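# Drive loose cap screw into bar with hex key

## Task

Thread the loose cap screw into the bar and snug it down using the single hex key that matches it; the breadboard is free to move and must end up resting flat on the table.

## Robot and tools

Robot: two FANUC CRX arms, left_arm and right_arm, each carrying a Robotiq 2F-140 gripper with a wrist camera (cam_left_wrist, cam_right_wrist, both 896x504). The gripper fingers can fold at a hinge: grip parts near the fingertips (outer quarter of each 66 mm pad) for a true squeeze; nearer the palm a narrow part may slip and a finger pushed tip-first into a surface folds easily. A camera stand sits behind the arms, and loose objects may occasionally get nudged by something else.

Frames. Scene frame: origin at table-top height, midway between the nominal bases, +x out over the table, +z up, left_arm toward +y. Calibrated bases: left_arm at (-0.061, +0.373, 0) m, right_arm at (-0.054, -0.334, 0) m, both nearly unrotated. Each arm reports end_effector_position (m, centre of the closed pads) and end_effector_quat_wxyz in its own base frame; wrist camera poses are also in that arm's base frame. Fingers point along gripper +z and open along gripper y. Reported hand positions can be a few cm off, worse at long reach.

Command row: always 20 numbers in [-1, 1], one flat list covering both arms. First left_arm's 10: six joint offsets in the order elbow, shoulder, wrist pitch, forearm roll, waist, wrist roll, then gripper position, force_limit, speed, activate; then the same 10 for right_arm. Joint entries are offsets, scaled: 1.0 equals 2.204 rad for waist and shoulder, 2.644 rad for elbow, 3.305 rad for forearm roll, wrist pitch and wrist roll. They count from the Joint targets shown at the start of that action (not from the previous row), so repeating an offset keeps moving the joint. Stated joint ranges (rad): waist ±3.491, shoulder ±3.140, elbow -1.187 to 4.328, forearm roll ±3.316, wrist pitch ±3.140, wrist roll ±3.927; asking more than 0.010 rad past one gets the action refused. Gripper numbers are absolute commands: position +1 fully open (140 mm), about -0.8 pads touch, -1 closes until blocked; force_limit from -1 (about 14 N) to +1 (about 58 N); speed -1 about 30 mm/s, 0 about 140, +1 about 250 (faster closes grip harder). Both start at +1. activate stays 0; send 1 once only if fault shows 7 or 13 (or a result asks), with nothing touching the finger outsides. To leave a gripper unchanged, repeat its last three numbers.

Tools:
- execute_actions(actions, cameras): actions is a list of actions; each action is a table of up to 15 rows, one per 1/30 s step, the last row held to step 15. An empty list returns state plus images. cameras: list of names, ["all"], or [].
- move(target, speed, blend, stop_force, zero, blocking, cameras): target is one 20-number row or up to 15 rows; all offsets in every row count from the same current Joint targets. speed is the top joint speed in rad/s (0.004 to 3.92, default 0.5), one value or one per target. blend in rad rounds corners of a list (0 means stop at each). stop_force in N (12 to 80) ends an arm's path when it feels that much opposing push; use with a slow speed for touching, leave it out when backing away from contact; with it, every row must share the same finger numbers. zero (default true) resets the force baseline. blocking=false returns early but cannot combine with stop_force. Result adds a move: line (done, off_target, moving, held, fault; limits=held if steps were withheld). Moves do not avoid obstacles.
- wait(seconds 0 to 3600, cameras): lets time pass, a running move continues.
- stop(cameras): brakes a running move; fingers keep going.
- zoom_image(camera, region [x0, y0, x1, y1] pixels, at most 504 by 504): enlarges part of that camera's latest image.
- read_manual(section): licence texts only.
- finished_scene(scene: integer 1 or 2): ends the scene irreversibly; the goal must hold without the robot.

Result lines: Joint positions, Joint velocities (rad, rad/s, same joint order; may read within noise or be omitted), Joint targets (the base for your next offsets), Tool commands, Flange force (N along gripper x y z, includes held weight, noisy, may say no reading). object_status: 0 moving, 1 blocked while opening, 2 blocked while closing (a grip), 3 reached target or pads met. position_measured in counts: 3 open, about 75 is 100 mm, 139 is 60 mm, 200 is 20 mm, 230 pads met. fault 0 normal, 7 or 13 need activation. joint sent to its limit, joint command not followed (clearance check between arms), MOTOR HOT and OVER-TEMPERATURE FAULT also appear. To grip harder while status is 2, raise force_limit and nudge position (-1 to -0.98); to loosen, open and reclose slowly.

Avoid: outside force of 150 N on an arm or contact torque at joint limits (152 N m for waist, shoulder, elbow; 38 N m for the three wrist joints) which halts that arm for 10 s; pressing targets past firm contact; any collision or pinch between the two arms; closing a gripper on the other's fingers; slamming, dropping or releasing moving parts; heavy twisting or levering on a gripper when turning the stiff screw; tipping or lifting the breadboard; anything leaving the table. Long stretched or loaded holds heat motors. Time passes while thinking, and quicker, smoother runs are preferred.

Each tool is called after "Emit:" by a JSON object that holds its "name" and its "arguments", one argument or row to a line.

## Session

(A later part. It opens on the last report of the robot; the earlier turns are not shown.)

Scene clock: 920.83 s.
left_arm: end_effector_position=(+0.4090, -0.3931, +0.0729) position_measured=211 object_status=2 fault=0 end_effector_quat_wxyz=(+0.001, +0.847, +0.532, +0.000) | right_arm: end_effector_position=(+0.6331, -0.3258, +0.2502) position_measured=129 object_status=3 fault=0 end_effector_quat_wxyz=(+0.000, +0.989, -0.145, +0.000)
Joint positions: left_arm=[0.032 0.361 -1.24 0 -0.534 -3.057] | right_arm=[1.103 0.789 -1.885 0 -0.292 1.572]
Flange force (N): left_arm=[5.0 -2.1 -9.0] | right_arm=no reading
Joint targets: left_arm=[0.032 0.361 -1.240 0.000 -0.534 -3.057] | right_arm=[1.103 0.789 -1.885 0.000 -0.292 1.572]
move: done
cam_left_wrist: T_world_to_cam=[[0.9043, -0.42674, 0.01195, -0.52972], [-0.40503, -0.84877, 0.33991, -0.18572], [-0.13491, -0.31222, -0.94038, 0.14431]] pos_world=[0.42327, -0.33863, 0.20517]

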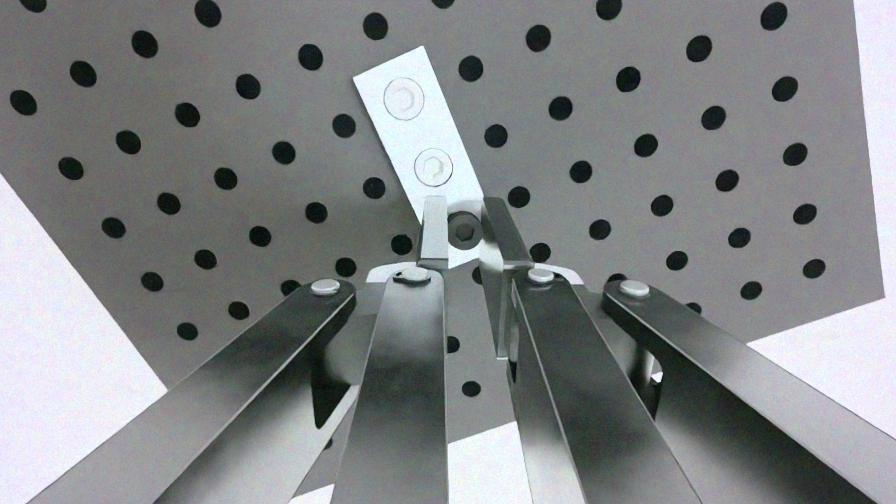

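Emit:
{"name": "execute_actions", "arguments": {
  "actions": [
    [[0,0,0,0,0,0,-0.3,-1,-1,0,0,0,0,0,0,0,0,-1,0,0]],
    [[0,0,0,0,0,0,-0.3,-1,-1,0,0,0,0,0,0,0,0,-1,0,0]]
  ],
  "cameras": ["cam_left_wrist"]
}}

Emit:
{"name": "zoom_image", "arguments": {
  "camera": "cam_left_wrist",
  "region": [390, 170, 530, 290]
}}

Scene clock: 930.07 s.
left_arm: end_effector_position=(+0.4090, -0.3931, +0.0729) position_measured=167 object_status=3 fault=0 end_effector_quat_wxyz=(+0.001, +0.847, +0.532, +0.000) | right_arm: end_effector_position=(+0.6331, -0.3258, +0.2502) position_measured=129 object_status=3 fault=0 end_effector_quat_wxyz=(+0.000, +0.989, -0.145, +0.000)
Joint positions: left_arm=[0.032 0.361 -1.24 0 -0.534 -3.057] | right_arm=[1.103 0.789 -1.885 0 -0.292 1.572]
Flange force (N): left_arm=[2.3 0.8 0.8] | right_arm=no reading
Flange force at the end of the 1st action (N): left_arm=[1.9 0.6 0.7] | right_arm=no reading
Joint targets: left_arm=[0.032 0.361 -1.240 0.000 -0.534 -3.057] | right_arm=[1.103 0.789 -1.885 0.000 -0.292 1.572]
cam_left_wrist: T_world_to_cam=[[0.90427, -0.42679, 0.01192, -0.52972], [-0.40505, -0.84871, 0.34003, -0.18572], [-0.135, -0.31231, -0.94034, 0.14431]] pos_world=[0.42327, -0.33863, 0.20517]

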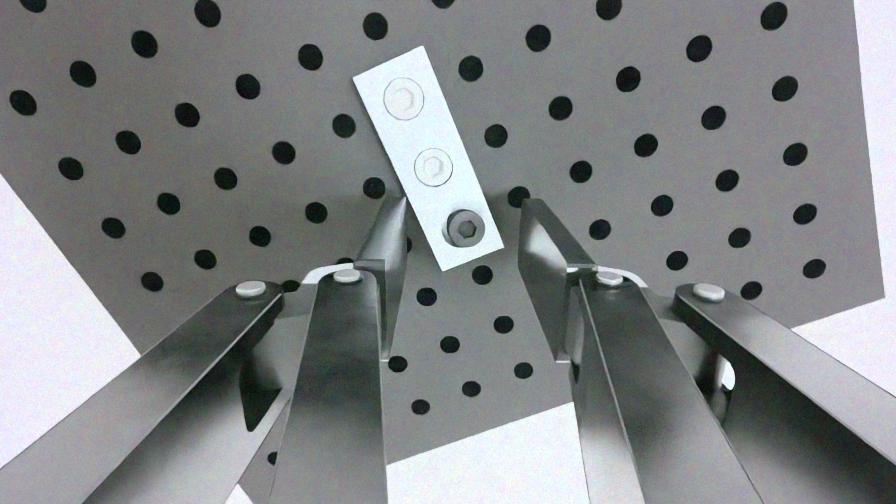

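Scaled by 3.600.

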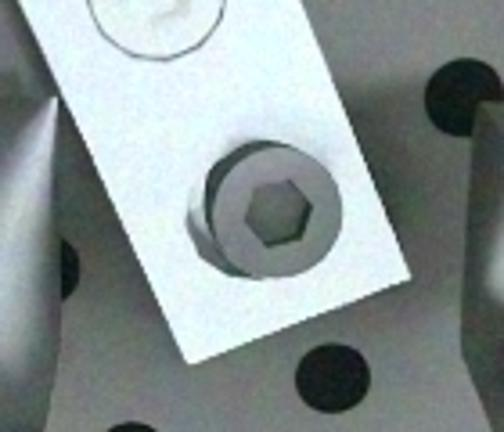

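Emit:
{"name": "execute_actions", "arguments": {
  "actions": [
    [[0,0,0,0,0,0,-1,-1,-1,0,0,0,0,0,0,0,0,-1,0,0]],
    [[0,0,0,0,0,0,-1,-1,-1,0,0,0,0,0,0,0,0,-1,0,0]]
  ]
}}

Emit:
{"name": "move", "arguments": {
  "target": [0.0017,-0.0011,-0.0021,0,0,0,-1,-1,-1,0,0,0,0,0,0,0,0,-1,0,0],
  "speed": 0.05,
  "cameras": ["cam_left_wrist"]
}}

Emit:
{"name": "zoom_image", "arguments": {
  "camera": "cam_left_wrist",
  "region": [390, 170, 530, 290]
}}

Scene clock: 949.73 s.
left_arm: end_effector_position=(+0.4090, -0.3931, +0.0729) position_measured=211 object_status=0 fault=0 end_effector_quat_wxyz=(+0.001, +0.847, +0.532, +0.000) | right_arm: end_effector_position=(+0.6331, -0.3258, +0.2502) position_measured=129 object_status=3 fault=0 end_effector_quat_wxyz=(+0.000, +0.989, -0.145, +0.000)
Joint positions: left_arm=[0.032 0.361 -1.24 0 -0.534 -3.057] | right_arm=[1.103 0.789 -1.885 0 -0.292 1.572]
Flange force (N): left_arm=[2.4 1.4 -7.7] | right_arm=no reading
Flange force at the end of the 1st action (N): left_arm=[2.1 0.9 0.9] | right_arm=no reading
Joint targets: left_arm=[0.032 0.361 -1.240 0.000 -0.534 -3.057] | right_arm=[1.103 0.789 -1.885 0.000 -0.292 1.572]

Scene clock: 950.23 s.
left_arm: end_effector_position=(+0.4090, -0.3931, +0.0760) position_measured=211 object_status=2 fault=0 end_effector_quat_wxyz=(+0.001, +0.847, +0.532, +0.000) | right_arm: end_effector_position=(+0.6331, -0.3258, +0.2502) position_measured=129 object_status=3 fault=0 end_effector_quat_wxyz=(+0.000, +0.989, -0.145, +0.000)
Joint positions: left_arm=[0.036 0.359 -1.247 0 -0.534 -3.057] | right_arm=[1.103 0.789 -1.885 0 -0.292 1.572]
Flange force (N): left_arm=[1.4 2.2 0.0] | right_arm=no reading
Joint targets: left_arm=[0.036 0.359 -1.247 0.000 -0.534 -3.057] | right_arm=[1.103 0.789 -1.885 0.000 -0.292 1.572]
move: done
cam_left_wrist: T_world_to_cam=[[0.90427, -0.4268, 0.01188, -0.52984], [-0.40506, -0.84874, 0.33995, -0.18672], [-0.13501, -0.31222, -0.94037, 0.14728]] pos_world=[0.42337, -0.33863, 0.20827]

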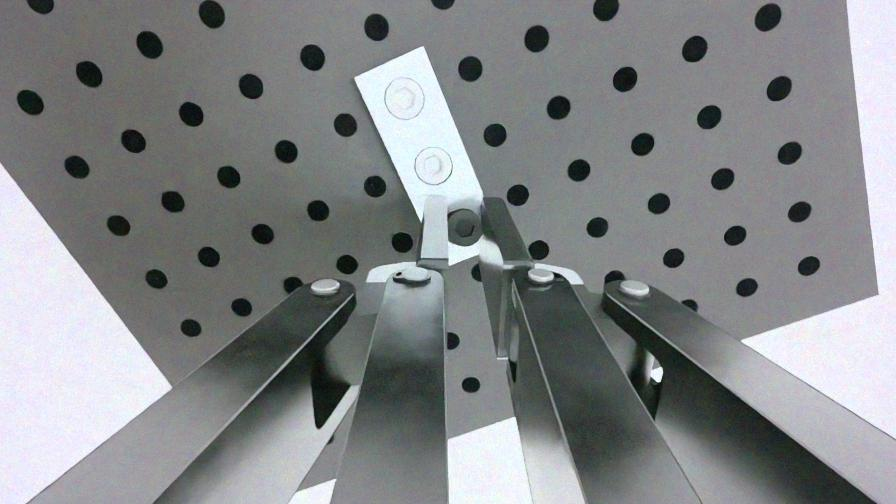

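Scaled by 3.600.

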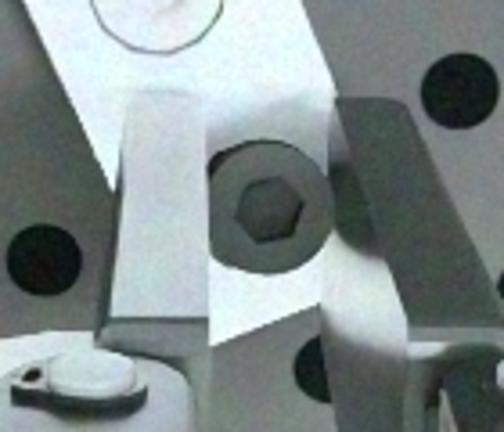

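Emit:
{"name": "execute_actions", "arguments": {
  "actions": [
    [[0,0,0,0,0,0,-0.45,-1,-1,0,0,0,0,0,0,0,0,-1,0,0]],
    [[0,0,0,0,0,0,-0.45,-1,-1,0,0,0,0,0,0,0,0,-1,0,0]]
  ]
}}

Emit:
{"name": "move", "arguments": {
  "target": [-0.0016,0.0010,0.0020,0,0,1.0,-0.45,-1,0,0,0,0,0,0,0,0,0,-1,0,0],
  "speed": 2
}}

Emit:
{"name": "move", "arguments": {
  "target": [0,0,0,0,0,1.0,-0.45,-1,0,0,0,0,0,0,0,0,0,-1,0,0],
  "speed": 2
}}

Emit:
{"name": "execute_actions", "arguments": {
  "actions": [
    [[0,0,0,0,0,0,-1,-1,-1,0,0,0,0,0,0,0,0,-1,0,0]],
    [[0,0,0,0,0,0,-1,-1,-1,0,0,0,0,0,0,0,0,-1,0,0]]
  ]
}}

Emit:
{"name": "move", "arguments": {
  "target": [0,0,0,0,0,-1.0,-1,-1,-1,0,0,0,0,0,0,0,0,-1,0,0],
  "speed": 1.0
}}

Emit:
{"name": "move", "arguments": {
  "target": [0,0,0,0,0,-1.0,-1,-1,-1,0,0,0,0,0,0,0,0,-1,0,0],
  "speed": 1.0
}}

Emit:
{"name": "execute_actions", "arguments": {
  "actions": [
    [[0,0,0,0,0,0,-0.3,-1,-1,0,0,0,0,0,0,0,0,-1,0,0]],
    [[0,0,0,0,0,0,-0.3,-1,-1,0,0,0,0,0,0,0,0,-1,0,0]]
  ],
  "cameras": ["cam_left_wrist"]
}}

Emit:
{"name": "zoom_image", "arguments": {
  "camera": "cam_left_wrist",
  "region": [390, 170, 530, 290]
}}

Scene clock: 964.93 s.
left_arm: end_effector_position=(+0.4091, -0.3931, +0.0760) position_measured=186 object_status=3 fault=0 end_effector_quat_wxyz=(+0.001, +0.847, +0.532, +0.000) | right_arm: end_effector_position=(+0.6331, -0.3258, +0.2502) position_measured=129 object_status=3 fault=0 end_effector_quat_wxyz=(+0.000, +0.989, -0.145, +0.000)
Joint positions: left_arm=[0.036 0.359 -1.247 0 -0.534 -3.057] | right_arm=[1.103 0.789 -1.885 0 -0.292 1.572]
Flange force (N): left_arm=[2.1 1.1 1.0] | right_arm=no reading
Flange force at the end of the 1st action (N): left_arm=[2.0 1.0 0.6] | right_arm=no reading
Joint targets: left_arm=[0.036 0.359 -1.247 0.000 -0.534 -3.057] | right_arm=[1.103 0.789 -1.885 0.000 -0.292 1.572]

Scene clock: 967.47 s.
left_arm: end_effector_position=(+0.4091, -0.3931, +0.0731) position_measured=186 object_status=3 fault=0 end_effector_quat_wxyz=(+0.000, -0.599, +0.801, -0.001) | right_arm: end_effector_position=(+0.6331, -0.3258, +0.2502) position_measured=129 object_status=3 fault=0 end_effector_quat_wxyz=(+0.000, +0.989, -0.145, +0.000)
Joint positions: left_arm=[0.032 0.361 -1.24 0 -0.534 0.249] | right_arm=[1.103 0.789 -1.885 0 -0.292 1.572]
Flange force (N): left_arm=[-2.0 -0.7 0.3] | right_arm=no reading
Joint targets: left_arm=[0.032 0.361 -1.240 0.000 -0.534 0.249] | right_arm=[1.103 0.789 -1.885 0.000 -0.292 1.572]
move: done

Scene clock: 970.00 s.
left_arm: end_effector_position=(+0.4091, -0.3931, +0.0731) position_measured=186 object_status=3 fault=0 end_effector_quat_wxyz=(+0.001, +0.749, +0.663, +0.000) | right_arm: end_effector_position=(+0.6331, -0.3258, +0.2502) position_measured=129 object_status=3 fault=0 end_effector_quat_wxyz=(+0.000, +0.989, -0.145, +0.000)
Joint positions: left_arm=[0.032 0.361 -1.24 0 -0.534 3.554] | right_arm=[1.103 0.789 -1.885 0 -0.292 1.572]
Flange force (N): left_arm=[1.4 1.4 0.2] | right_arm=no reading
Joint targets: left_arm=[0.032 0.361 -1.240 0.000 -0.534 3.554] | right_arm=[1.103 0.789 -1.885 0.000 -0.292 1.572]
move: done

Scene clock: 971.20 s.
left_arm: end_effector_position=(+0.4091, -0.3931, +0.0731) position_measured=211 object_status=2 fault=0 end_effector_quat_wxyz=(+0.001, +0.749, +0.663, +0.000) | right_arm: end_effector_position=(+0.6331, -0.3258, +0.2502) position_measured=129 object_status=3 fault=0 end_effector_quat_wxyz=(+0.000, +0.989, -0.145, +0.000)
Joint positions: left_arm=[0.032 0.361 -1.24 0 -0.534 3.554] | right_arm=[1.103 0.789 -1.885 0 -0.292 1.572]
Flange force (N): left_arm=[2.0 0.2 -0.1] | right_arm=no reading
Flange force at the end of the 1st action (N): left_arm=[1.7 1.7 0.6] | right_arm=no reading
Joint targets: left_arm=[0.032 0.361 -1.240 0.000 -0.534 3.554] | right_arm=[1.103 0.789 -1.885 0.000 -0.292 1.572]

Scene clock: 975.20 s.
left_arm: end_effector_position=(+0.4091, -0.3931, +0.0731) position_measured=211 object_status=2 fault=0 end_effector_quat_wxyz=(+0.000, -0.599, +0.801, -0.001) | right_arm: end_effector_position=(+0.6331, -0.3258, +0.2502) position_measured=129 object_status=3 fault=0 end_effector_quat_wxyz=(+0.000, +0.989, -0.145, +0.000)
Joint positions: left_arm=[0.032 0.361 -1.24 0 -0.534 0.249] | right_arm=[1.103 0.789 -1.885 0 -0.292 1.572]
Flange force (N): left_arm=[-1.5 3.1 -2.9] | right_arm=no reading
Joint targets: left_arm=[0.032 0.361 -1.240 0.000 -0.534 0.249] | right_arm=[1.103 0.789 -1.885 0.000 -0.292 1.572]
move: done

Scene clock: 979.20 s.
left_arm: end_effector_position=(+0.4091, -0.3931, +0.0731) position_measured=211 object_status=2 fault=0 end_effector_quat_wxyz=(+0.001, +0.847, +0.532, +0.000) | right_arm: end_effector_position=(+0.6331, -0.3258, +0.2502) position_measured=129 object_status=3 fault=0 end_effector_quat_wxyz=(+0.000, +0.989, -0.145, +0.000)
Joint positions: left_arm=[0.032 0.361 -1.24 0 -0.534 -3.057] | right_arm=[1.103 0.789 -1.885 0 -0.292 1.572]
Flange force (N): left_arm=[2.1 -2.5 -1.3] | right_arm=no reading
Joint targets: left_arm=[0.032 0.361 -1.240 0.000 -0.534 -3.057] | right_arm=[1.103 0.789 -1.885 0.000 -0.292 1.572]
move: done

Scene clock: 980.40 s.
left_arm: end_effector_position=(+0.4091, -0.3931, +0.0731) position_measured=167 object_status=3 fault=0 end_effector_quat_wxyz=(+0.001, +0.847, +0.532, +0.000) | right_arm: end_effector_position=(+0.6331, -0.3258, +0.2502) position_measured=129 object_status=3 fault=0 end_effector_quat_wxyz=(+0.000, +0.989, -0.145, +0.000)
Joint positions: left_arm=[0.032 0.361 -1.24 0 -0.534 -3.057] | right_arm=[1.103 0.789 -1.885 0 -0.292 1.572]
Flange force (N): left_arm=[2.3 0.9 1.0] | right_arm=no reading
Flange force at the end of the 1st action (N): left_arm=[2.6 0.4 0.4] | right_arm=no reading
Joint targets: left_arm=[0.032 0.361 -1.240 0.000 -0.534 -3.057] | right_arm=[1.103 0.789 -1.885 0.000 -0.292 1.572]
cam_left_wrist: T_world_to_cam=[[0.90426, -0.42681, 0.01212, -0.52985], [-0.40514, -0.8487, 0.33995, -0.18568], [-0.13481, -0.31232, -0.94036, 0.14444]] pos_world=[0.42337, -0.33863, 0.20537]

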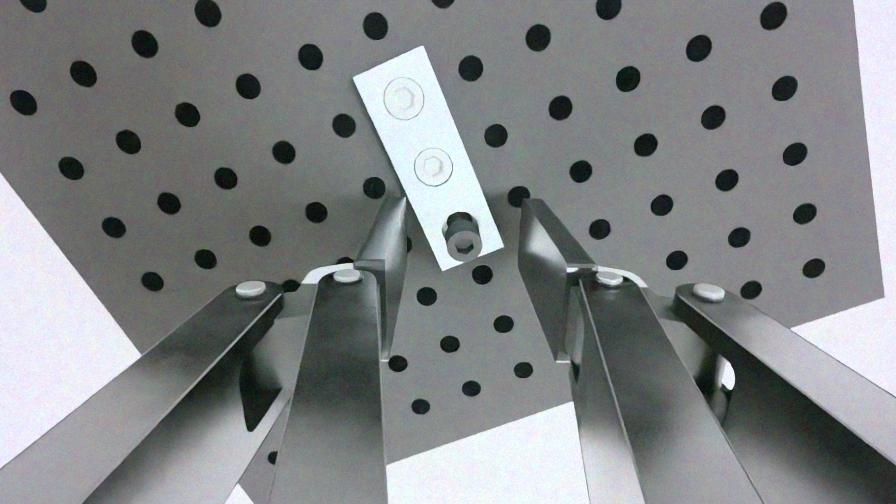

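Scaled by 3.600.

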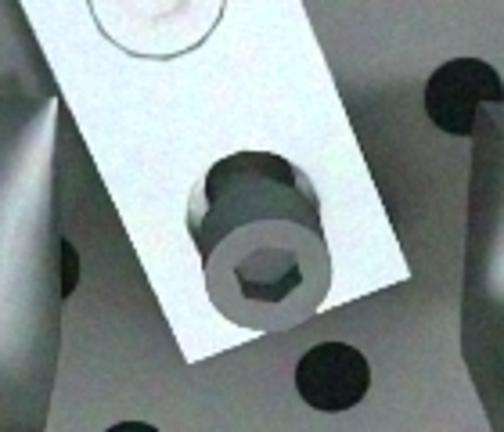

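Emit:
{"name": "move", "arguments": {
  "target": [0.0030,-0.0020,-0.0037,0,0,1.0,-0.45,-1,0,0,0,0,0,0,0,0,0,-1,0,0],
  "speed": 2
}}

Emit:
{"name": "move", "arguments": {
  "target": [0,0,0,0,0,0.524,-0.45,-1,0,0,0,0,0,0,0,0,0,-1,0,0],
  "speed": 2
}}

Emit:
{"name": "execute_actions", "arguments": {
  "actions": [
    [[0,0,0,0,0,0,-1,-1,-1,0,0,0,0,0,0,0,0,-1,0,0]],
    [[0,0,0,0,0,0,-1,-1,-1,0,0,0,0,0,0,0,0,-1,0,0]],
    [[0,0,0,0,0,0,-0.5,-1,-1,0,0,0,0,0,0,0,0,-1,0,0]],
    [[0,0,0,0,0,0,-0.5,-1,-1,0,0,0,0,0,0,0,0,-1,0,0]]
  ]
}}

Emit:
{"name": "move", "arguments": {
  "target": [0,0,0,0,0,0.476,-0.5,-1,-1,0,0,0,0,0,0,0,0,-1,0,0],
  "speed": 2
}}

Emit:
{"name": "execute_actions", "arguments": {
  "actions": [
    [[0,0,0,0,0,0,-1,-1,-1,0,0,0,0,0,0,0,0,-1,0,0]],
    [[0,0,0,0,0,0,-1,-1,-1,0,0,0,0,0,0,0,0,-1,0,0]]
  ]
}}

Emit:
{"name": "move", "arguments": {
  "target": [-0.0012,0.0008,0.0015,0,0,-1.0,-1,-1,-1,0,0,0,0,0,0,0,0,-1,0,0],
  "speed": 1.0
}}

Emit:
{"name": "move", "arguments": {
  "target": [-0.0008,0.0005,0.0009,0,0,-1.0,-1,-1,-1,0,0,0,0,0,0,0,0,-1,0,0],
  "speed": 1.0
}}

Emit:
{"name": "execute_actions", "arguments": {
  "actions": [
    [[0,0,0,0,0,0,-0.45,-1,-1,0,0,0,0,0,0,0,0,-1,0,0]],
    [[0,0,0,0,0,0,-0.45,-1,-1,0,0,0,0,0,0,0,0,-1,0,0]]
  ],
  "cameras": ["cam_left_wrist"]
}}

Emit:
{"name": "zoom_image", "arguments": {
  "camera": "cam_left_wrist",
  "region": [390, 170, 530, 290]
}}

Scene clock: 1026.47 s.
left_arm: end_effector_position=(+0.4091, -0.3931, +0.0788) position_measured=186 object_status=3 fault=0 end_effector_quat_wxyz=(+0.000, -0.599, +0.801, -0.001) | right_arm: end_effector_position=(+0.6331, -0.3258, +0.2502) position_measured=129 object_status=3 fault=0 end_effector_quat_wxyz=(+0.000, +0.989, -0.145, +0.000)
Joint positions: left_arm=[0.04 0.357 -1.253 0 -0.534 0.249] | right_arm=[1.103 0.789 -1.885 0 -0.292 1.572]
Flange force (N): left_arm=[-2.2 -0.2 0.6] | right_arm=no reading
Joint targets: left_arm=[0.040 0.357 -1.253 0.000 -0.534 0.249] | right_arm=[1.103 0.789 -1.885 0.000 -0.292 1.572]
move: done

Scene clock: 1028.20 s.
left_arm: end_effector_position=(+0.4091, -0.3931, +0.0788) position_measured=186 object_status=3 fault=0 end_effector_quat_wxyz=(+0.000, +0.998, -0.062, +0.001) | right_arm: end_effector_position=(+0.6331, -0.3258, +0.2502) position_measured=129 object_status=3 fault=0 end_effector_quat_wxyz=(+0.000, +0.989, -0.145, +0.000)
Joint positions: left_arm=[0.04 0.357 -1.253 0 -0.534 1.981] | right_arm=[1.103 0.789 -1.885 0 -0.292 1.572]
Flange force (N): left_arm=[0.3 -1.9 0.3] | right_arm=no reading
Joint targets: left_arm=[0.040 0.357 -1.253 0.000 -0.534 1.981] | right_arm=[1.103 0.789 -1.885 0.000 -0.292 1.572]
move: done

Scene clock: 1030.40 s.
left_arm: end_effector_position=(+0.4091, -0.3931, +0.0788) position_measured=192 object_status=3 fault=0 end_effector_quat_wxyz=(+0.000, +0.998, -0.062, +0.001) | right_arm: end_effector_position=(+0.6331, -0.3258, +0.2502) position_measured=129 object_status=3 fault=0 end_effector_quat_wxyz=(+0.000, +0.989, -0.145, +0.000)
Joint positions: left_arm=[0.04 0.357 -1.253 0 -0.534 1.981] | right_arm=[1.103 0.789 -1.885 0 -0.292 1.572]
Flange force (N): left_arm=[1.1 -2.1 0.2] | right_arm=no reading
Flange force at the end of the 1st action (N): left_arm=[1.1 -2.6 0.0] | right_arm=no reading
Flange force at the end of the 2nd action (N): left_arm=[1.8 -1.8 0.7] | right_arm=no reading
Flange force at the end of the 3rd action (N): left_arm=[1.0 -2.2 0.7] | right_arm=no reading
Joint targets: left_arm=[0.040 0.357 -1.253 0.000 -0.534 1.981] | right_arm=[1.103 0.789 -1.885 0.000 -0.292 1.572]

Scene clock: 1032.07 s.
left_arm: end_effector_position=(+0.4091, -0.3931, +0.0788) position_measured=192 object_status=3 fault=0 end_effector_quat_wxyz=(+0.001, +0.749, +0.663, +0.000) | right_arm: end_effector_position=(+0.6331, -0.3258, +0.2502) position_measured=129 object_status=3 fault=0 end_effector_quat_wxyz=(+0.000, +0.989, -0.145, +0.000)
Joint positions: left_arm=[0.04 0.357 -1.253 0 -0.534 3.554] | right_arm=[1.103 0.789 -1.885 0 -0.292 1.572]
Flange force (N): left_arm=[2.5 1.7 0.7] | right_arm=no reading
Joint targets: left_arm=[0.040 0.357 -1.253 0.000 -0.534 3.554] | right_arm=[1.103 0.789 -1.885 0.000 -0.292 1.572]
move: done

Scene clock: 1033.27 s.
left_arm: end_effector_position=(+0.4091, -0.3931, +0.0788) position_measured=212 object_status=2 fault=0 end_effector_quat_wxyz=(+0.001, +0.749, +0.663, +0.000) | right_arm: end_effector_position=(+0.6331, -0.3258, +0.2502) position_measured=129 object_status=3 fault=0 end_effector_quat_wxyz=(+0.000, +0.989, -0.145, +0.000)
Joint positions: left_arm=[0.04 0.357 -1.253 0 -0.534 3.554] | right_arm=[1.103 0.789 -1.885 0 -0.292 1.572]
Flange force (N): left_arm=[1.4 1.3 -0.4] | right_arm=no reading
Flange force at the end of the 1st action (N): left_arm=[2.2 0.4 -0.6] | right_arm=no reading
Joint targets: left_arm=[0.040 0.357 -1.253 0.000 -0.534 3.554] | right_arm=[1.103 0.789 -1.885 0.000 -0.292 1.572]

Scene clock: 1037.27 s.
left_arm: end_effector_position=(+0.4091, -0.3931, +0.0765) position_measured=212 object_status=2 fault=0 end_effector_quat_wxyz=(+0.000, -0.599, +0.801, -0.001) | right_arm: end_effector_position=(+0.6331, -0.3258, +0.2502) position_measured=129 object_status=3 fault=0 end_effector_quat_wxyz=(+0.000, +0.989, -0.145, +0.000)
Joint positions: left_arm=[0.037 0.358 -1.248 0 -0.534 0.249] | right_arm=[1.103 0.789 -1.885 0 -0.292 1.572]
Flange force (N): left_arm=[-3.0 2.4 -6.3] | right_arm=no reading
Joint targets: left_arm=[0.037 0.358 -1.248 0.000 -0.534 0.249] | right_arm=[1.103 0.789 -1.885 0.000 -0.292 1.572]
move: done

Scene clock: 1041.27 s.
left_arm: end_effector_position=(+0.4090, -0.3931, +0.0750) position_measured=212 object_status=2 fault=0 end_effector_quat_wxyz=(+0.001, +0.847, +0.532, +0.000) | right_arm: end_effector_position=(+0.6331, -0.3258, +0.2502) position_measured=129 object_status=3 fault=0 end_effector_quat_wxyz=(+0.000, +0.989, -0.145, +0.000)
Joint positions: left_arm=[0.035 0.359 -1.245 0 -0.534 -3.057] | right_arm=[1.103 0.789 -1.885 0 -0.292 1.572]
Flange force (N): left_arm=[1.0 -3.4 -7.1] | right_arm=no reading
Joint targets: left_arm=[0.035 0.359 -1.245 0.000 -0.534 -3.057] | right_arm=[1.103 0.789 -1.885 0.000 -0.292 1.572]
move: done

Scene clock: 1042.47 s.
left_arm: end_effector_position=(+0.4090, -0.3931, +0.0750) position_measured=186 object_status=3 fault=0 end_effector_quat_wxyz=(+0.001, +0.847, +0.532, +0.000) | right_arm: end_effector_position=(+0.6331, -0.3258, +0.2502) position_measured=129 object_status=3 fault=0 end_effector_quat_wxyz=(+0.000, +0.989, -0.145, +0.000)
Joint positions: left_arm=[0.035 0.359 -1.245 0 -0.534 -3.057] | right_arm=[1.103 0.789 -1.885 0 -0.292 1.572]
Flange force (N): left_arm=[2.5 0.1 0.3] | right_arm=no reading
Flange force at the end of the 1st action (N): left_arm=[2.4 0.3 0.0] | right_arm=no reading
Joint targets: left_arm=[0.035 0.359 -1.245 0.000 -0.534 -3.057] | right_arm=[1.103 0.789 -1.885 0.000 -0.292 1.572]
cam_left_wrist: T_world_to_cam=[[0.90425, -0.42684, 0.01204, -0.52977], [-0.40514, -0.84869, 0.33999, -0.18638], [-0.1349, -0.31231, -0.94035, 0.14625]] pos_world=[0.42327, -0.33863, 0.20727]

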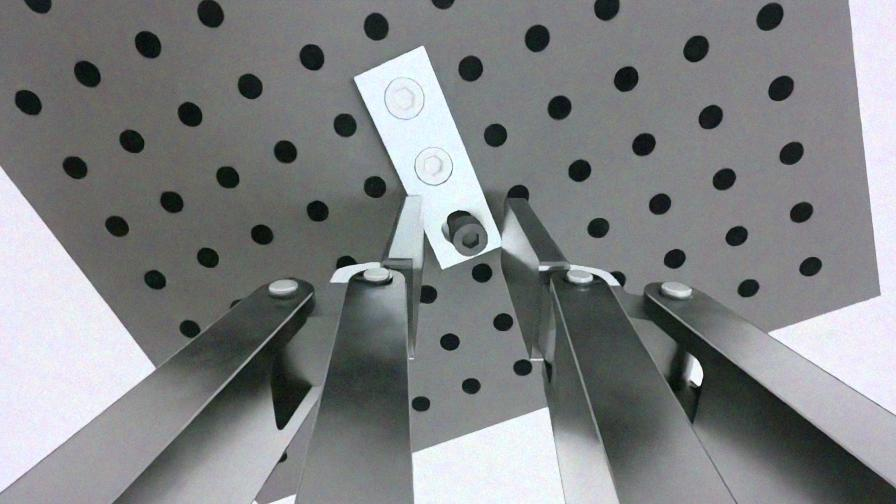

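Scaled by 3.600.

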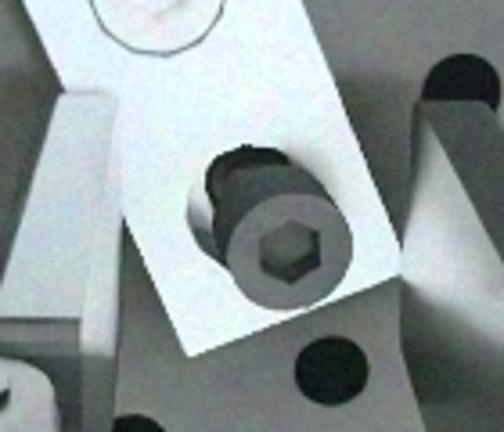

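Emit:
{"name": "move", "arguments": {
  "target": [0.0022,-0.0014,-0.0027,0,0,1.0,-0.45,-1,0,0,0,0,0,0,0,0,0,-1,0,0],
  "speed": 2
}}

Emit:
{"name": "move", "arguments": {
  "target": [0,0,0,0,0,0.715,-0.45,-1,0,0,0,0,0,0,0,0,0,-1,0,0],
  "speed": 2
}}

Emit:
{"name": "execute_actions", "arguments": {
  "actions": [
    [[0,0,0,0,0,0,-1,-1,-1,0,0,0,0,0,0,0,0,-1,0,0]],
    [[0,0,0,0,0,0,-1,-1,-1,0,0,0,0,0,0,0,0,-1,0,0]]
  ],
  "cameras": ["cam_left_wrist"]
}}

Emit:
{"name": "zoom_image", "arguments": {
  "camera": "cam_left_wrist",
  "region": [390, 170, 530, 290]
}}

Scene clock: 1069.17 s.
left_arm: end_effector_position=(+0.4090, -0.3931, +0.0791) position_measured=186 object_status=3 fault=0 end_effector_quat_wxyz=(+0.000, -0.599, +0.801, -0.001) | right_arm: end_effector_position=(+0.6331, -0.3258, +0.2502) position_measured=129 object_status=3 fault=0 end_effector_quat_wxyz=(+0.000, +0.989, -0.145, +0.000)
Joint positions: left_arm=[0.04 0.356 -1.254 0 -0.534 0.249] | right_arm=[1.103 0.789 -1.885 0 -0.292 1.572]
Flange force (N): left_arm=[-2.2 -1.3 0.9] | right_arm=no reading
Joint targets: left_arm=[0.040 0.356 -1.254 0.000 -0.534 0.249] | right_arm=[1.103 0.789 -1.885 0.000 -0.292 1.572]
move: done

Scene clock: 1071.23 s.
left_arm: end_effector_position=(+0.4090, -0.3931, +0.0791) position_measured=186 object_status=3 fault=0 end_effector_quat_wxyz=(+0.000, +0.968, +0.251, +0.001) | right_arm: end_effector_position=(+0.6331, -0.3258, +0.2502) position_measured=129 object_status=3 fault=0 end_effector_quat_wxyz=(+0.000, +0.989, -0.145, +0.000)
Joint positions: left_arm=[0.04 0.356 -1.254 0 -0.534 2.612] | right_arm=[1.103 0.789 -1.885 0 -0.292 1.572]
Flange force (N): left_arm=[2.4 0.1 0.7] | right_arm=no reading
Joint targets: left_arm=[0.040 0.356 -1.254 0.000 -0.534 2.612] | right_arm=[1.103 0.789 -1.885 0.000 -0.292 1.572]
move: done

Scene clock: 1072.43 s.
left_arm: end_effector_position=(+0.4090, -0.3931, +0.0791) position_measured=212 object_status=2 fault=0 end_effector_quat_wxyz=(+0.000, +0.968, +0.251, +0.001) | right_arm: end_effector_position=(+0.6331, -0.3258, +0.2502) position_measured=129 object_status=3 fault=0 end_effector_quat_wxyz=(+0.000, +0.989, -0.145, +0.000)
Joint positions: left_arm=[0.04 0.356 -1.254 0 -0.534 2.612] | right_arm=[1.103 0.789 -1.885 0 -0.292 1.572]
Flange force (N): left_arm=[2.1 -1.4 0.2] | right_arm=no reading
Flange force at the end of the 1st action (N): left_arm=[2.0 -1.2 0.4] | right_arm=no reading
Joint targets: left_arm=[0.040 0.356 -1.254 0.000 -0.534 2.612] | right_arm=[1.103 0.789 -1.885 0.000 -0.292 1.572]
cam_left_wrist: T_world_to_cam=[[0.49297, -0.86997, 0.01162, -0.53577], [-0.82038, -0.46034, 0.33921, 0.13476], [-0.28975, -0.17675, -0.94064, 0.2668]] pos_world=[0.45198, -0.35691, 0.21147]

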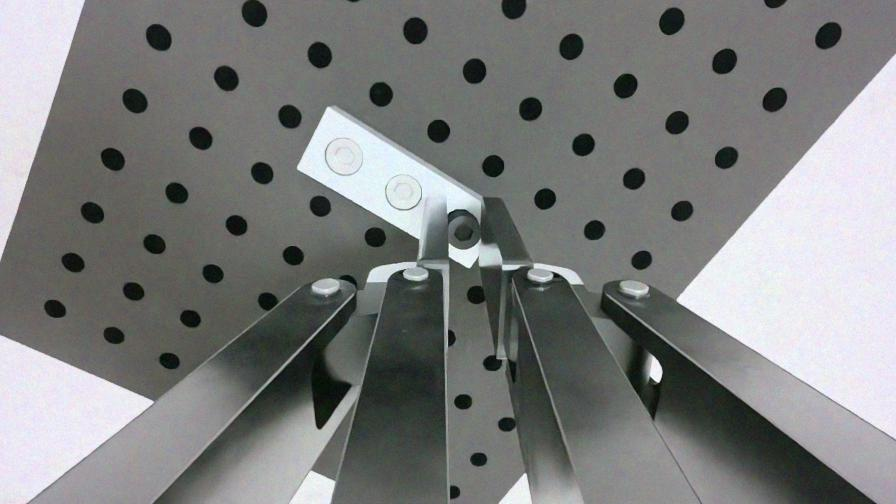

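Scaled by 3.600.

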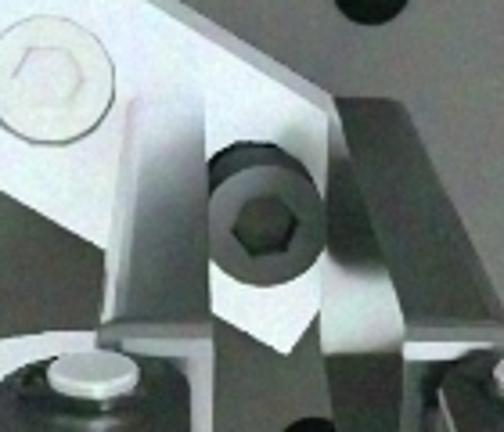

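Emit:
{"name": "move", "arguments": {
  "target": [
    [-0.0009,0.0006,0.0011,0,0,0,-1,-1,-1,0,0,0,0,0,0,0,0,-1,0,0],
    [-0.0015,0.0010,0.0018,0,0,-1.0,-1,-1,-1,0,0,0,0,0,0,0,0,-1,0,0]
  ],
  "speed": 0.8
}}

Emit:
{"name": "move", "arguments": {
  "target": [-0.0006,0.0004,0.0007,0,0,-0.93,-1,-1,-1,0,0,0,0,0,0,0,0,-1,0,0],
  "speed": 0.8
}}

Emit:
{"name": "execute_actions", "arguments": {
  "actions": [
    [[0,0,0,0,0,0,-0.45,-1,-1,0,0,0,0,0,0,0,0,-1,0,0]],
    [[0,0,0,0,0,0,-0.45,-1,-1,0,0,0,0,0,0,0,0,-1,0,0]]
  ],
  "cameras": ["cam_left_wrist"]
}}

Emit:
{"name": "zoom_image", "arguments": {
  "camera": "cam_left_wrist",
  "region": [390, 170, 530, 290]
}}

Scene clock: 1087.10 s.
left_arm: end_effector_position=(+0.4090, -0.3930, +0.0763) position_measured=212 object_status=2 fault=0 end_effector_quat_wxyz=(+0.001, -0.171, +0.985, +0.000) | right_arm: end_effector_position=(+0.6331, -0.3258, +0.2502) position_measured=129 object_status=3 fault=0 end_effector_quat_wxyz=(+0.000, +0.989, -0.145, +0.000)
Joint positions: left_arm=[0.037 0.359 -1.248 0 -0.534 -0.693] | right_arm=[1.103 0.789 -1.885 0 -0.292 1.572]
Flange force (N): left_arm=[-1.2 4.1 -6.2] | right_arm=no reading
Joint targets: left_arm=[0.037 0.359 -1.248 0.000 -0.534 -0.693] | right_arm=[1.103 0.789 -1.885 0.000 -0.292 1.572]
move: done

Scene clock: 1091.57 s.
left_arm: end_effector_position=(+0.4089, -0.3930, +0.0751) position_measured=212 object_status=2 fault=0 end_effector_quat_wxyz=(+0.000, +0.979, +0.204, +0.000) | right_arm: end_effector_position=(+0.6331, -0.3258, +0.2502) position_measured=129 object_status=3 fault=0 end_effector_quat_wxyz=(+0.000, +0.989, -0.145, +0.000)
Joint positions: left_arm=[0.035 0.359 -1.245 0 -0.534 -3.767] | right_arm=[1.103 0.789 -1.885 0 -0.292 1.572]
Flange force (N): left_arm=[0.8 -4.0 -7.2] | right_arm=no reading
Joint targets: left_arm=[0.035 0.359 -1.245 0.000 -0.534 -3.767] | right_arm=[1.103 0.789 -1.885 0.000 -0.292 1.572]
move: done

Scene clock: 1092.77 s.
left_arm: end_effector_position=(+0.4089, -0.3930, +0.0751) position_measured=186 object_status=3 fault=0 end_effector_quat_wxyz=(+0.000, +0.979, +0.204, +0.000) | right_arm: end_effector_position=(+0.6331, -0.3258, +0.2502) position_measured=129 object_status=3 fault=0 end_effector_quat_wxyz=(+0.000, +0.989, -0.145, +0.000)
Joint positions: left_arm=[0.035 0.359 -1.245 0 -0.534 -3.767] | right_arm=[1.103 0.789 -1.885 0 -0.292 1.572]
Flange force (N): left_arm=[2.3 -0.7 1.0] | right_arm=no reading
Flange force at the end of the 1st action (N): left_arm=[2.1 -0.9 0.3] | right_arm=no reading
Joint targets: left_arm=[0.035 0.359 -1.245 0.000 -0.534 -3.767] | right_arm=[1.103 0.789 -1.885 0.000 -0.292 1.572]
cam_left_wrist: T_world_to_cam=[[0.40695, -0.91338, 0.01119, -0.51749], [-0.86074, -0.37934, 0.33945, 0.18436], [-0.3058, -0.14777, -0.94056, 0.28096]] pos_world=[0.4552, -0.36122, 0.20747]

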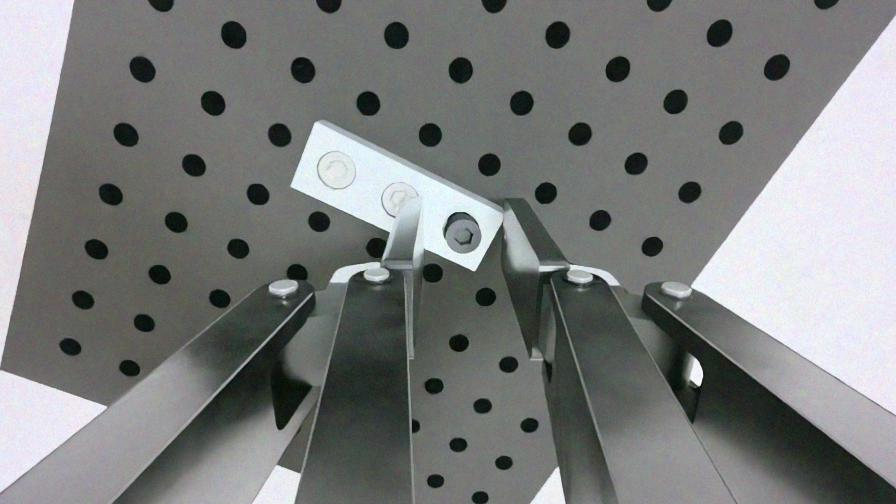

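Scaled by 3.600.

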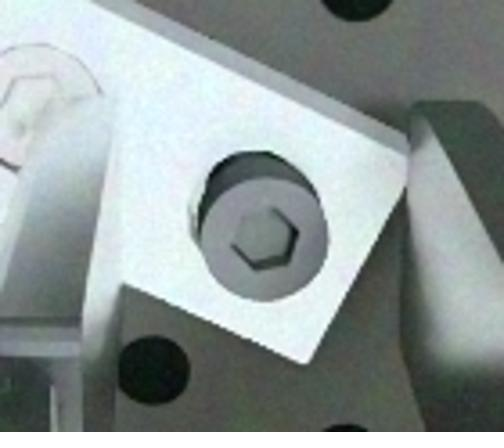

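Emit:
{"name": "move", "arguments": {
  "target": [0,0,0,0,0,1.0,-0.45,-1,0,0,0,0,0,0,0,0,0,-1,0,0],
  "speed": 2
}}

Emit:
{"name": "move", "arguments": {
  "target": [0,0,0,0,0,1.0,-0.45,-1,0,0,0,0,0,0,0,0,0,-1,0,0],
  "speed": 2
}}

Emit:
{"name": "execute_actions", "arguments": {
  "actions": [
    [[0,0,0,0,0,0,-1,-1,-1,0,0,0,0,0,0,0,0,-1,0,0]],
    [[0,0,0,0,0,0,-1,-1,-1,0,0,0,0,0,0,0,0,-1,0,0]]
  ]
}}

Emit:
{"name": "move", "arguments": {
  "target": [-0.0006,0.0004,0.0007,0,0,-1.0,-1,-1,-1,0,0,0,0,0,0,0,0,-1,0,0],
  "speed": 1.0
}}

Emit:
{"name": "move", "arguments": {
  "target": [-0.0004,0.0002,0.0005,0,0,-1.0,-1,-1,-1,0,0,0,0,0,0,0,0,-1,0,0],
  "speed": 1.0
}}

Emit:
{"name": "execute_actions", "arguments": {
  "actions": [
    [[0,0,0,0,0,0,-0.45,-1,-1,0,0,0,0,0,0,0,0,-1,0,0]],
    [[0,0,0,0,0,0,-0.45,-1,-1,0,0,0,0,0,0,0,0,-1,0,0]]
  ],
  "cameras": ["cam_left_wrist"]
}}

Emit:
{"name": "zoom_image", "arguments": {
  "camera": "cam_left_wrist",
  "region": [390, 170, 530, 290]
}}

Scene clock: 1115.60 s.
left_arm: end_effector_position=(+0.4089, -0.3930, +0.0751) position_measured=186 object_status=3 fault=0 end_effector_quat_wxyz=(+0.000, -0.283, +0.959, +0.000) | right_arm: end_effector_position=(+0.6331, -0.3258, +0.2502) position_measured=129 object_status=3 fault=0 end_effector_quat_wxyz=(+0.000, +0.989, -0.145, +0.000)
Joint positions: left_arm=[0.035 0.359 -1.245 0 -0.534 -0.462] | right_arm=[1.103 0.789 -1.885 0 -0.292 1.572]
Flange force (N): left_arm=[-1.9 0.4 0.5] | right_arm=no reading
Joint targets: left_arm=[0.035 0.359 -1.245 0.000 -0.534 -0.462] | right_arm=[1.103 0.789 -1.885 0.000 -0.292 1.572]
move: done

Scene clock: 1118.13 s.
left_arm: end_effector_position=(+0.4089, -0.3930, +0.0751) position_measured=186 object_status=3 fault=0 end_effector_quat_wxyz=(+0.000, +0.933, +0.361, +0.000) | right_arm: end_effector_position=(+0.6331, -0.3258, +0.2502) position_measured=129 object_status=3 fault=0 end_effector_quat_wxyz=(+0.000, +0.989, -0.145, +0.000)
Joint positions: left_arm=[0.035 0.359 -1.245 0 -0.534 2.844] | right_arm=[1.103 0.789 -1.885 0 -0.292 1.572]
Flange force (N): left_arm=[2.5 0.1 0.6] | right_arm=no reading
Joint targets: left_arm=[0.035 0.359 -1.245 0.000 -0.534 2.844] | right_arm=[1.103 0.789 -1.885 0.000 -0.292 1.572]
move: done

Scene clock: 1119.33 s.
left_arm: end_effector_position=(+0.4089, -0.3930, +0.0751) position_measured=211 object_status=2 fault=0 end_effector_quat_wxyz=(+0.000, +0.933, +0.361, +0.000) | right_arm: end_effector_position=(+0.6331, -0.3258, +0.2502) position_measured=129 object_status=3 fault=0 end_effector_quat_wxyz=(+0.000, +0.989, -0.145, +0.000)
Joint positions: left_arm=[0.035 0.359 -1.245 0 -0.534 2.844] | right_arm=[1.103 0.789 -1.885 0 -0.292 1.572]
Flange force (N): left_arm=[2.1 -2.0 -0.7] | right_arm=no reading
Flange force at the end of the 1st action (N): left_arm=[2.0 -0.3 0.8] | right_arm=no reading
Joint targets: left_arm=[0.035 0.359 -1.245 0.000 -0.534 2.844] | right_arm=[1.103 0.789 -1.885 0.000 -0.292 1.572]

Scene clock: 1123.33 s.
left_arm: end_effector_position=(+0.4089, -0.3930, +0.0740) position_measured=211 object_status=2 fault=0 end_effector_quat_wxyz=(+0.000, -0.283, +0.959, +0.000) | right_arm: end_effector_position=(+0.6331, -0.3258, +0.2502) position_measured=129 object_status=3 fault=0 end_effector_quat_wxyz=(+0.000, +0.989, -0.145, +0.000)
Joint positions: left_arm=[0.033 0.36 -1.243 0 -0.534 -0.462] | right_arm=[1.103 0.789 -1.885 0 -0.292 1.572]
Flange force (N): left_arm=[-1.8 3.4 -4.3] | right_arm=no reading
Joint targets: left_arm=[0.033 0.360 -1.243 0.000 -0.534 -0.462] | right_arm=[1.103 0.789 -1.885 0.000 -0.292 1.572]
move: done

Scene clock: 1127.33 s.
left_arm: end_effector_position=(+0.4089, -0.3930, +0.0733) position_measured=211 object_status=2 fault=0 end_effector_quat_wxyz=(+0.000, +0.979, +0.204, +0.000) | right_arm: end_effector_position=(+0.6331, -0.3258, +0.2502) position_measured=129 object_status=3 fault=0 end_effector_quat_wxyz=(+0.000, +0.989, -0.145, +0.000)
Joint positions: left_arm=[0.032 0.361 -1.241 0 -0.534 -3.767] | right_arm=[1.103 0.789 -1.885 0 -0.292 1.572]
Flange force (N): left_arm=[1.0 -3.7 -4.4] | right_arm=no reading
Joint targets: left_arm=[0.032 0.361 -1.241 0.000 -0.534 -3.767] | right_arm=[1.103 0.789 -1.885 0.000 -0.292 1.572]
move: done

Scene clock: 1128.53 s.
left_arm: end_effector_position=(+0.4089, -0.3930, +0.0733) position_measured=186 object_status=3 fault=0 end_effector_quat_wxyz=(+0.000, +0.979, +0.204, +0.000) | right_arm: end_effector_position=(+0.6331, -0.3258, +0.2502) position_measured=129 object_status=3 fault=0 end_effector_quat_wxyz=(+0.000, +0.989, -0.145, +0.000)
Joint positions: left_arm=[0.032 0.361 -1.241 0 -0.534 -3.767] | right_arm=[1.103 0.789 -1.885 0 -0.292 1.572]
Flange force (N): left_arm=[2.2 -1.1 0.7] | right_arm=no reading
Flange force at the end of the 1st action (N): left_arm=[1.7 -1.0 0.6] | right_arm=no reading
Joint targets: left_arm=[0.032 0.361 -1.241 0.000 -0.534 -3.767] | right_arm=[1.103 0.789 -1.885 0.000 -0.292 1.572]
cam_left_wrist: T_world_to_cam=[[0.40695, -0.91338, 0.01119, -0.51747], [-0.86074, -0.37934, 0.33945, 0.18501], [-0.3058, -0.14777, -0.94056, 0.27918]] pos_world=[0.4552, -0.36122, 0.20557]

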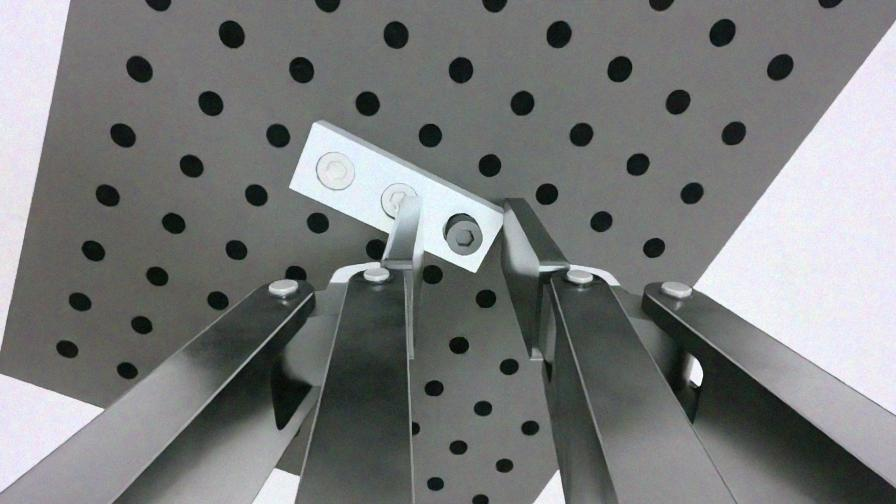

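Scaled by 3.600.

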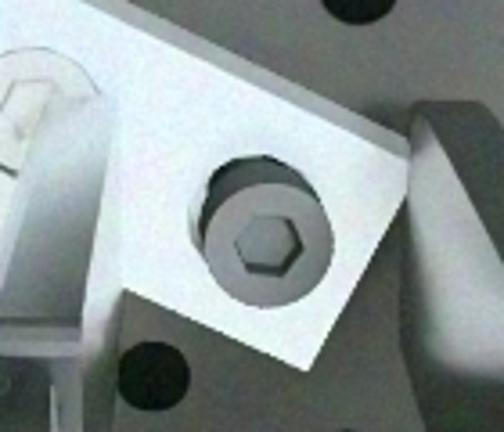

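Emit:
{"name": "move", "arguments": {
  "target": [0.0006,-0.0004,-0.0007,0,0,1.0,-0.45,-1,0,0,0,0,0,0,0,0,0,-1,0,0],
  "speed": 2
}}

Emit:
{"name": "move", "arguments": {
  "target": [0,0,0,0,0,1.0,-0.45,-1,0,0,0,0,0,0,0,0,0,-1,0,0],
  "speed": 2
}}

Emit:
{"name": "execute_actions", "arguments": {
  "actions": [
    [[0,0,0,0,0,0,-1,-1,-1,0,0,0,0,0,0,0,0,-1,0,0]],
    [[0,0,0,0,0,0,-1,-1,-1,0,0,0,0,0,0,0,0,-1,0,0]]
  ]
}}

Emit:
{"name": "move", "arguments": {
  "target": [-0.0003,0.0002,0.0004,0,0,-1.0,-1,-1,-1,0,0,0,0,0,0,0,0,-1,0,0],
  "speed": 1.0
}}

Emit:
{"name": "move", "arguments": {
  "target": [-0.0003,0.0002,0.0003,0,0,-1.0,-1,-1,-1,0,0,0,0,0,0,0,0,-1,0,0],
  "speed": 1.0
}}

Emit:
{"name": "execute_actions", "arguments": {
  "actions": [
    [[0,0,0,0,0,0,-0.45,-1,-1,0,0,0,0,0,0,0,0,-1,0,0]],
    [[0,0,0,0,0,0,-0.45,-1,-1,0,0,0,0,0,0,0,0,-1,0,0]]
  ],
  "cameras": ["cam_left_wrist"]
}}

Emit:
{"name": "zoom_image", "arguments": {
  "camera": "cam_left_wrist",
  "region": [390, 170, 530, 290]
}}

Scene clock: 1158.67 s.
left_arm: end_effector_position=(+0.4090, -0.3930, +0.0744) position_measured=186 object_status=3 fault=0 end_effector_quat_wxyz=(+0.000, -0.283, +0.959, +0.000) | right_arm: end_effector_position=(+0.6331, -0.3258, +0.2502) position_measured=129 object_status=3 fault=0 end_effector_quat_wxyz=(+0.000, +0.989, -0.145, +0.000)
Joint positions: left_arm=[0.034 0.36 -1.244 0 -0.534 -0.462] | right_arm=[1.103 0.789 -1.885 0 -0.292 1.572]
Flange force (N): left_arm=[-2.4 1.4 0.1] | right_arm=no reading
Joint targets: left_arm=[0.034 0.360 -1.244 0.000 -0.534 -0.462] | right_arm=[1.103 0.789 -1.885 0.000 -0.292 1.572]
move: done

Scene clock: 1161.20 s.
left_arm: end_effector_position=(+0.4090, -0.3930, +0.0744) position_measured=186 object_status=3 fault=0 end_effector_quat_wxyz=(+0.000, +0.933, +0.361, +0.000) | right_arm: end_effector_position=(+0.6331, -0.3258, +0.2502) position_measured=129 object_status=3 fault=0 end_effector_quat_wxyz=(+0.000, +0.989, -0.145, +0.000)
Joint positions: left_arm=[0.034 0.36 -1.244 0 -0.534 2.844] | right_arm=[1.103 0.789 -1.885 0 -0.292 1.572]
Flange force (N): left_arm=[2.0 -0.6 0.6] | right_arm=no reading
Joint targets: left_arm=[0.034 0.360 -1.244 0.000 -0.534 2.844] | right_arm=[1.103 0.789 -1.885 0.000 -0.292 1.572]
move: done

Scene clock: 1162.40 s.
left_arm: end_effector_position=(+0.4090, -0.3930, +0.0745) position_measured=211 object_status=2 fault=0 end_effector_quat_wxyz=(+0.000, +0.933, +0.361, +0.000) | right_arm: end_effector_position=(+0.6331, -0.3258, +0.2502) position_measured=129 object_status=3 fault=0 end_effector_quat_wxyz=(+0.000, +0.989, -0.145, +0.000)
Joint positions: left_arm=[0.034 0.36 -1.244 0 -0.534 2.844] | right_arm=[1.103 0.789 -1.885 0 -0.292 1.572]
Flange force (N): left_arm=[2.4 -1.5 -0.1] | right_arm=no reading
Flange force at the end of the 1st action (N): left_arm=[1.9 -0.3 0.2] | right_arm=no reading
Joint targets: left_arm=[0.034 0.360 -1.244 0.000 -0.534 2.844] | right_arm=[1.103 0.789 -1.885 0.000 -0.292 1.572]

Scene clock: 1166.40 s.
left_arm: end_effector_position=(+0.4090, -0.3930, +0.0739) position_measured=211 object_status=2 fault=0 end_effector_quat_wxyz=(+0.001, -0.283, +0.959, +0.000) | right_arm: end_effector_position=(+0.6331, -0.3258, +0.2502) position_measured=129 object_status=3 fault=0 end_effector_quat_wxyz=(+0.000, +0.989, -0.145, +0.000)
Joint positions: left_arm=[0.033 0.36 -1.242 0 -0.534 -0.462] | right_arm=[1.103 0.789 -1.885 0 -0.292 1.572]
Flange force (N): left_arm=[-1.0 4.2 -2.7] | right_arm=no reading
Joint targets: left_arm=[0.033 0.360 -1.242 0.000 -0.534 -0.462] | right_arm=[1.103 0.789 -1.885 0.000 -0.292 1.572]
move: done

Scene clock: 1170.40 s.
left_arm: end_effector_position=(+0.4089, -0.3930, +0.0733) position_measured=211 object_status=2 fault=0 end_effector_quat_wxyz=(+0.000, +0.979, +0.204, +0.000) | right_arm: end_effector_position=(+0.6331, -0.3258, +0.2502) position_measured=129 object_status=3 fault=0 end_effector_quat_wxyz=(+0.000, +0.989, -0.145, +0.000)
Joint positions: left_arm=[0.032 0.361 -1.241 0 -0.534 -3.767] | right_arm=[1.103 0.789 -1.885 0 -0.292 1.572]
Flange force (N): left_arm=[1.3 -4.0 -3.7] | right_arm=no reading
Joint targets: left_arm=[0.032 0.361 -1.241 0.000 -0.534 -3.767] | right_arm=[1.103 0.789 -1.885 0.000 -0.292 1.572]
move: done

Scene clock: 1171.60 s.
left_arm: end_effector_position=(+0.4089, -0.3930, +0.0733) position_measured=186 object_status=3 fault=0 end_effector_quat_wxyz=(+0.000, +0.979, +0.204, +0.000) | right_arm: end_effector_position=(+0.6331, -0.3258, +0.2502) position_measured=129 object_status=3 fault=0 end_effector_quat_wxyz=(+0.000, +0.989, -0.145, +0.000)
Joint positions: left_arm=[0.032 0.361 -1.241 0 -0.534 -3.767] | right_arm=[1.103 0.789 -1.885 0 -0.292 1.572]
Flange force (N): left_arm=[2.2 -0.6 0.6] | right_arm=no reading
Flange force at the end of the 1st action (N): left_arm=[2.0 -0.6 0.2] | right_arm=no reading
Joint targets: left_arm=[0.032 0.361 -1.241 0.000 -0.534 -3.767] | right_arm=[1.103 0.789 -1.885 0.000 -0.292 1.572]
cam_left_wrist: T_world_to_cam=[[0.40692, -0.9134, 0.01111, -0.51745], [-0.86076, -0.37934, 0.33941, 0.18502], [-0.3058, -0.14768, -0.94057, 0.27922]] pos_world=[0.4552, -0.36122, 0.20557]

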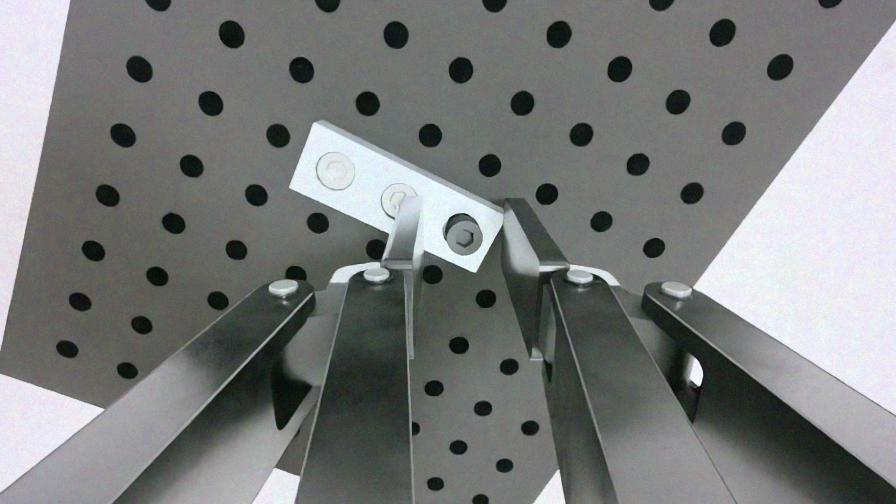

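Scaled by 3.600.

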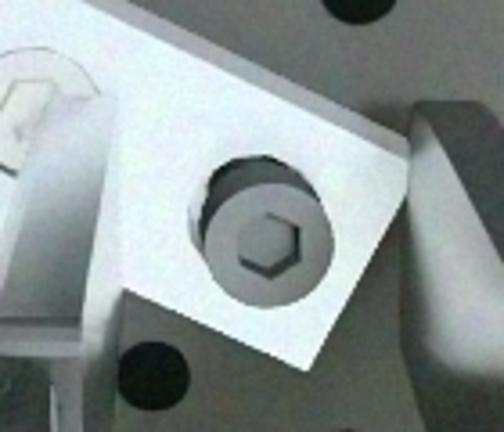

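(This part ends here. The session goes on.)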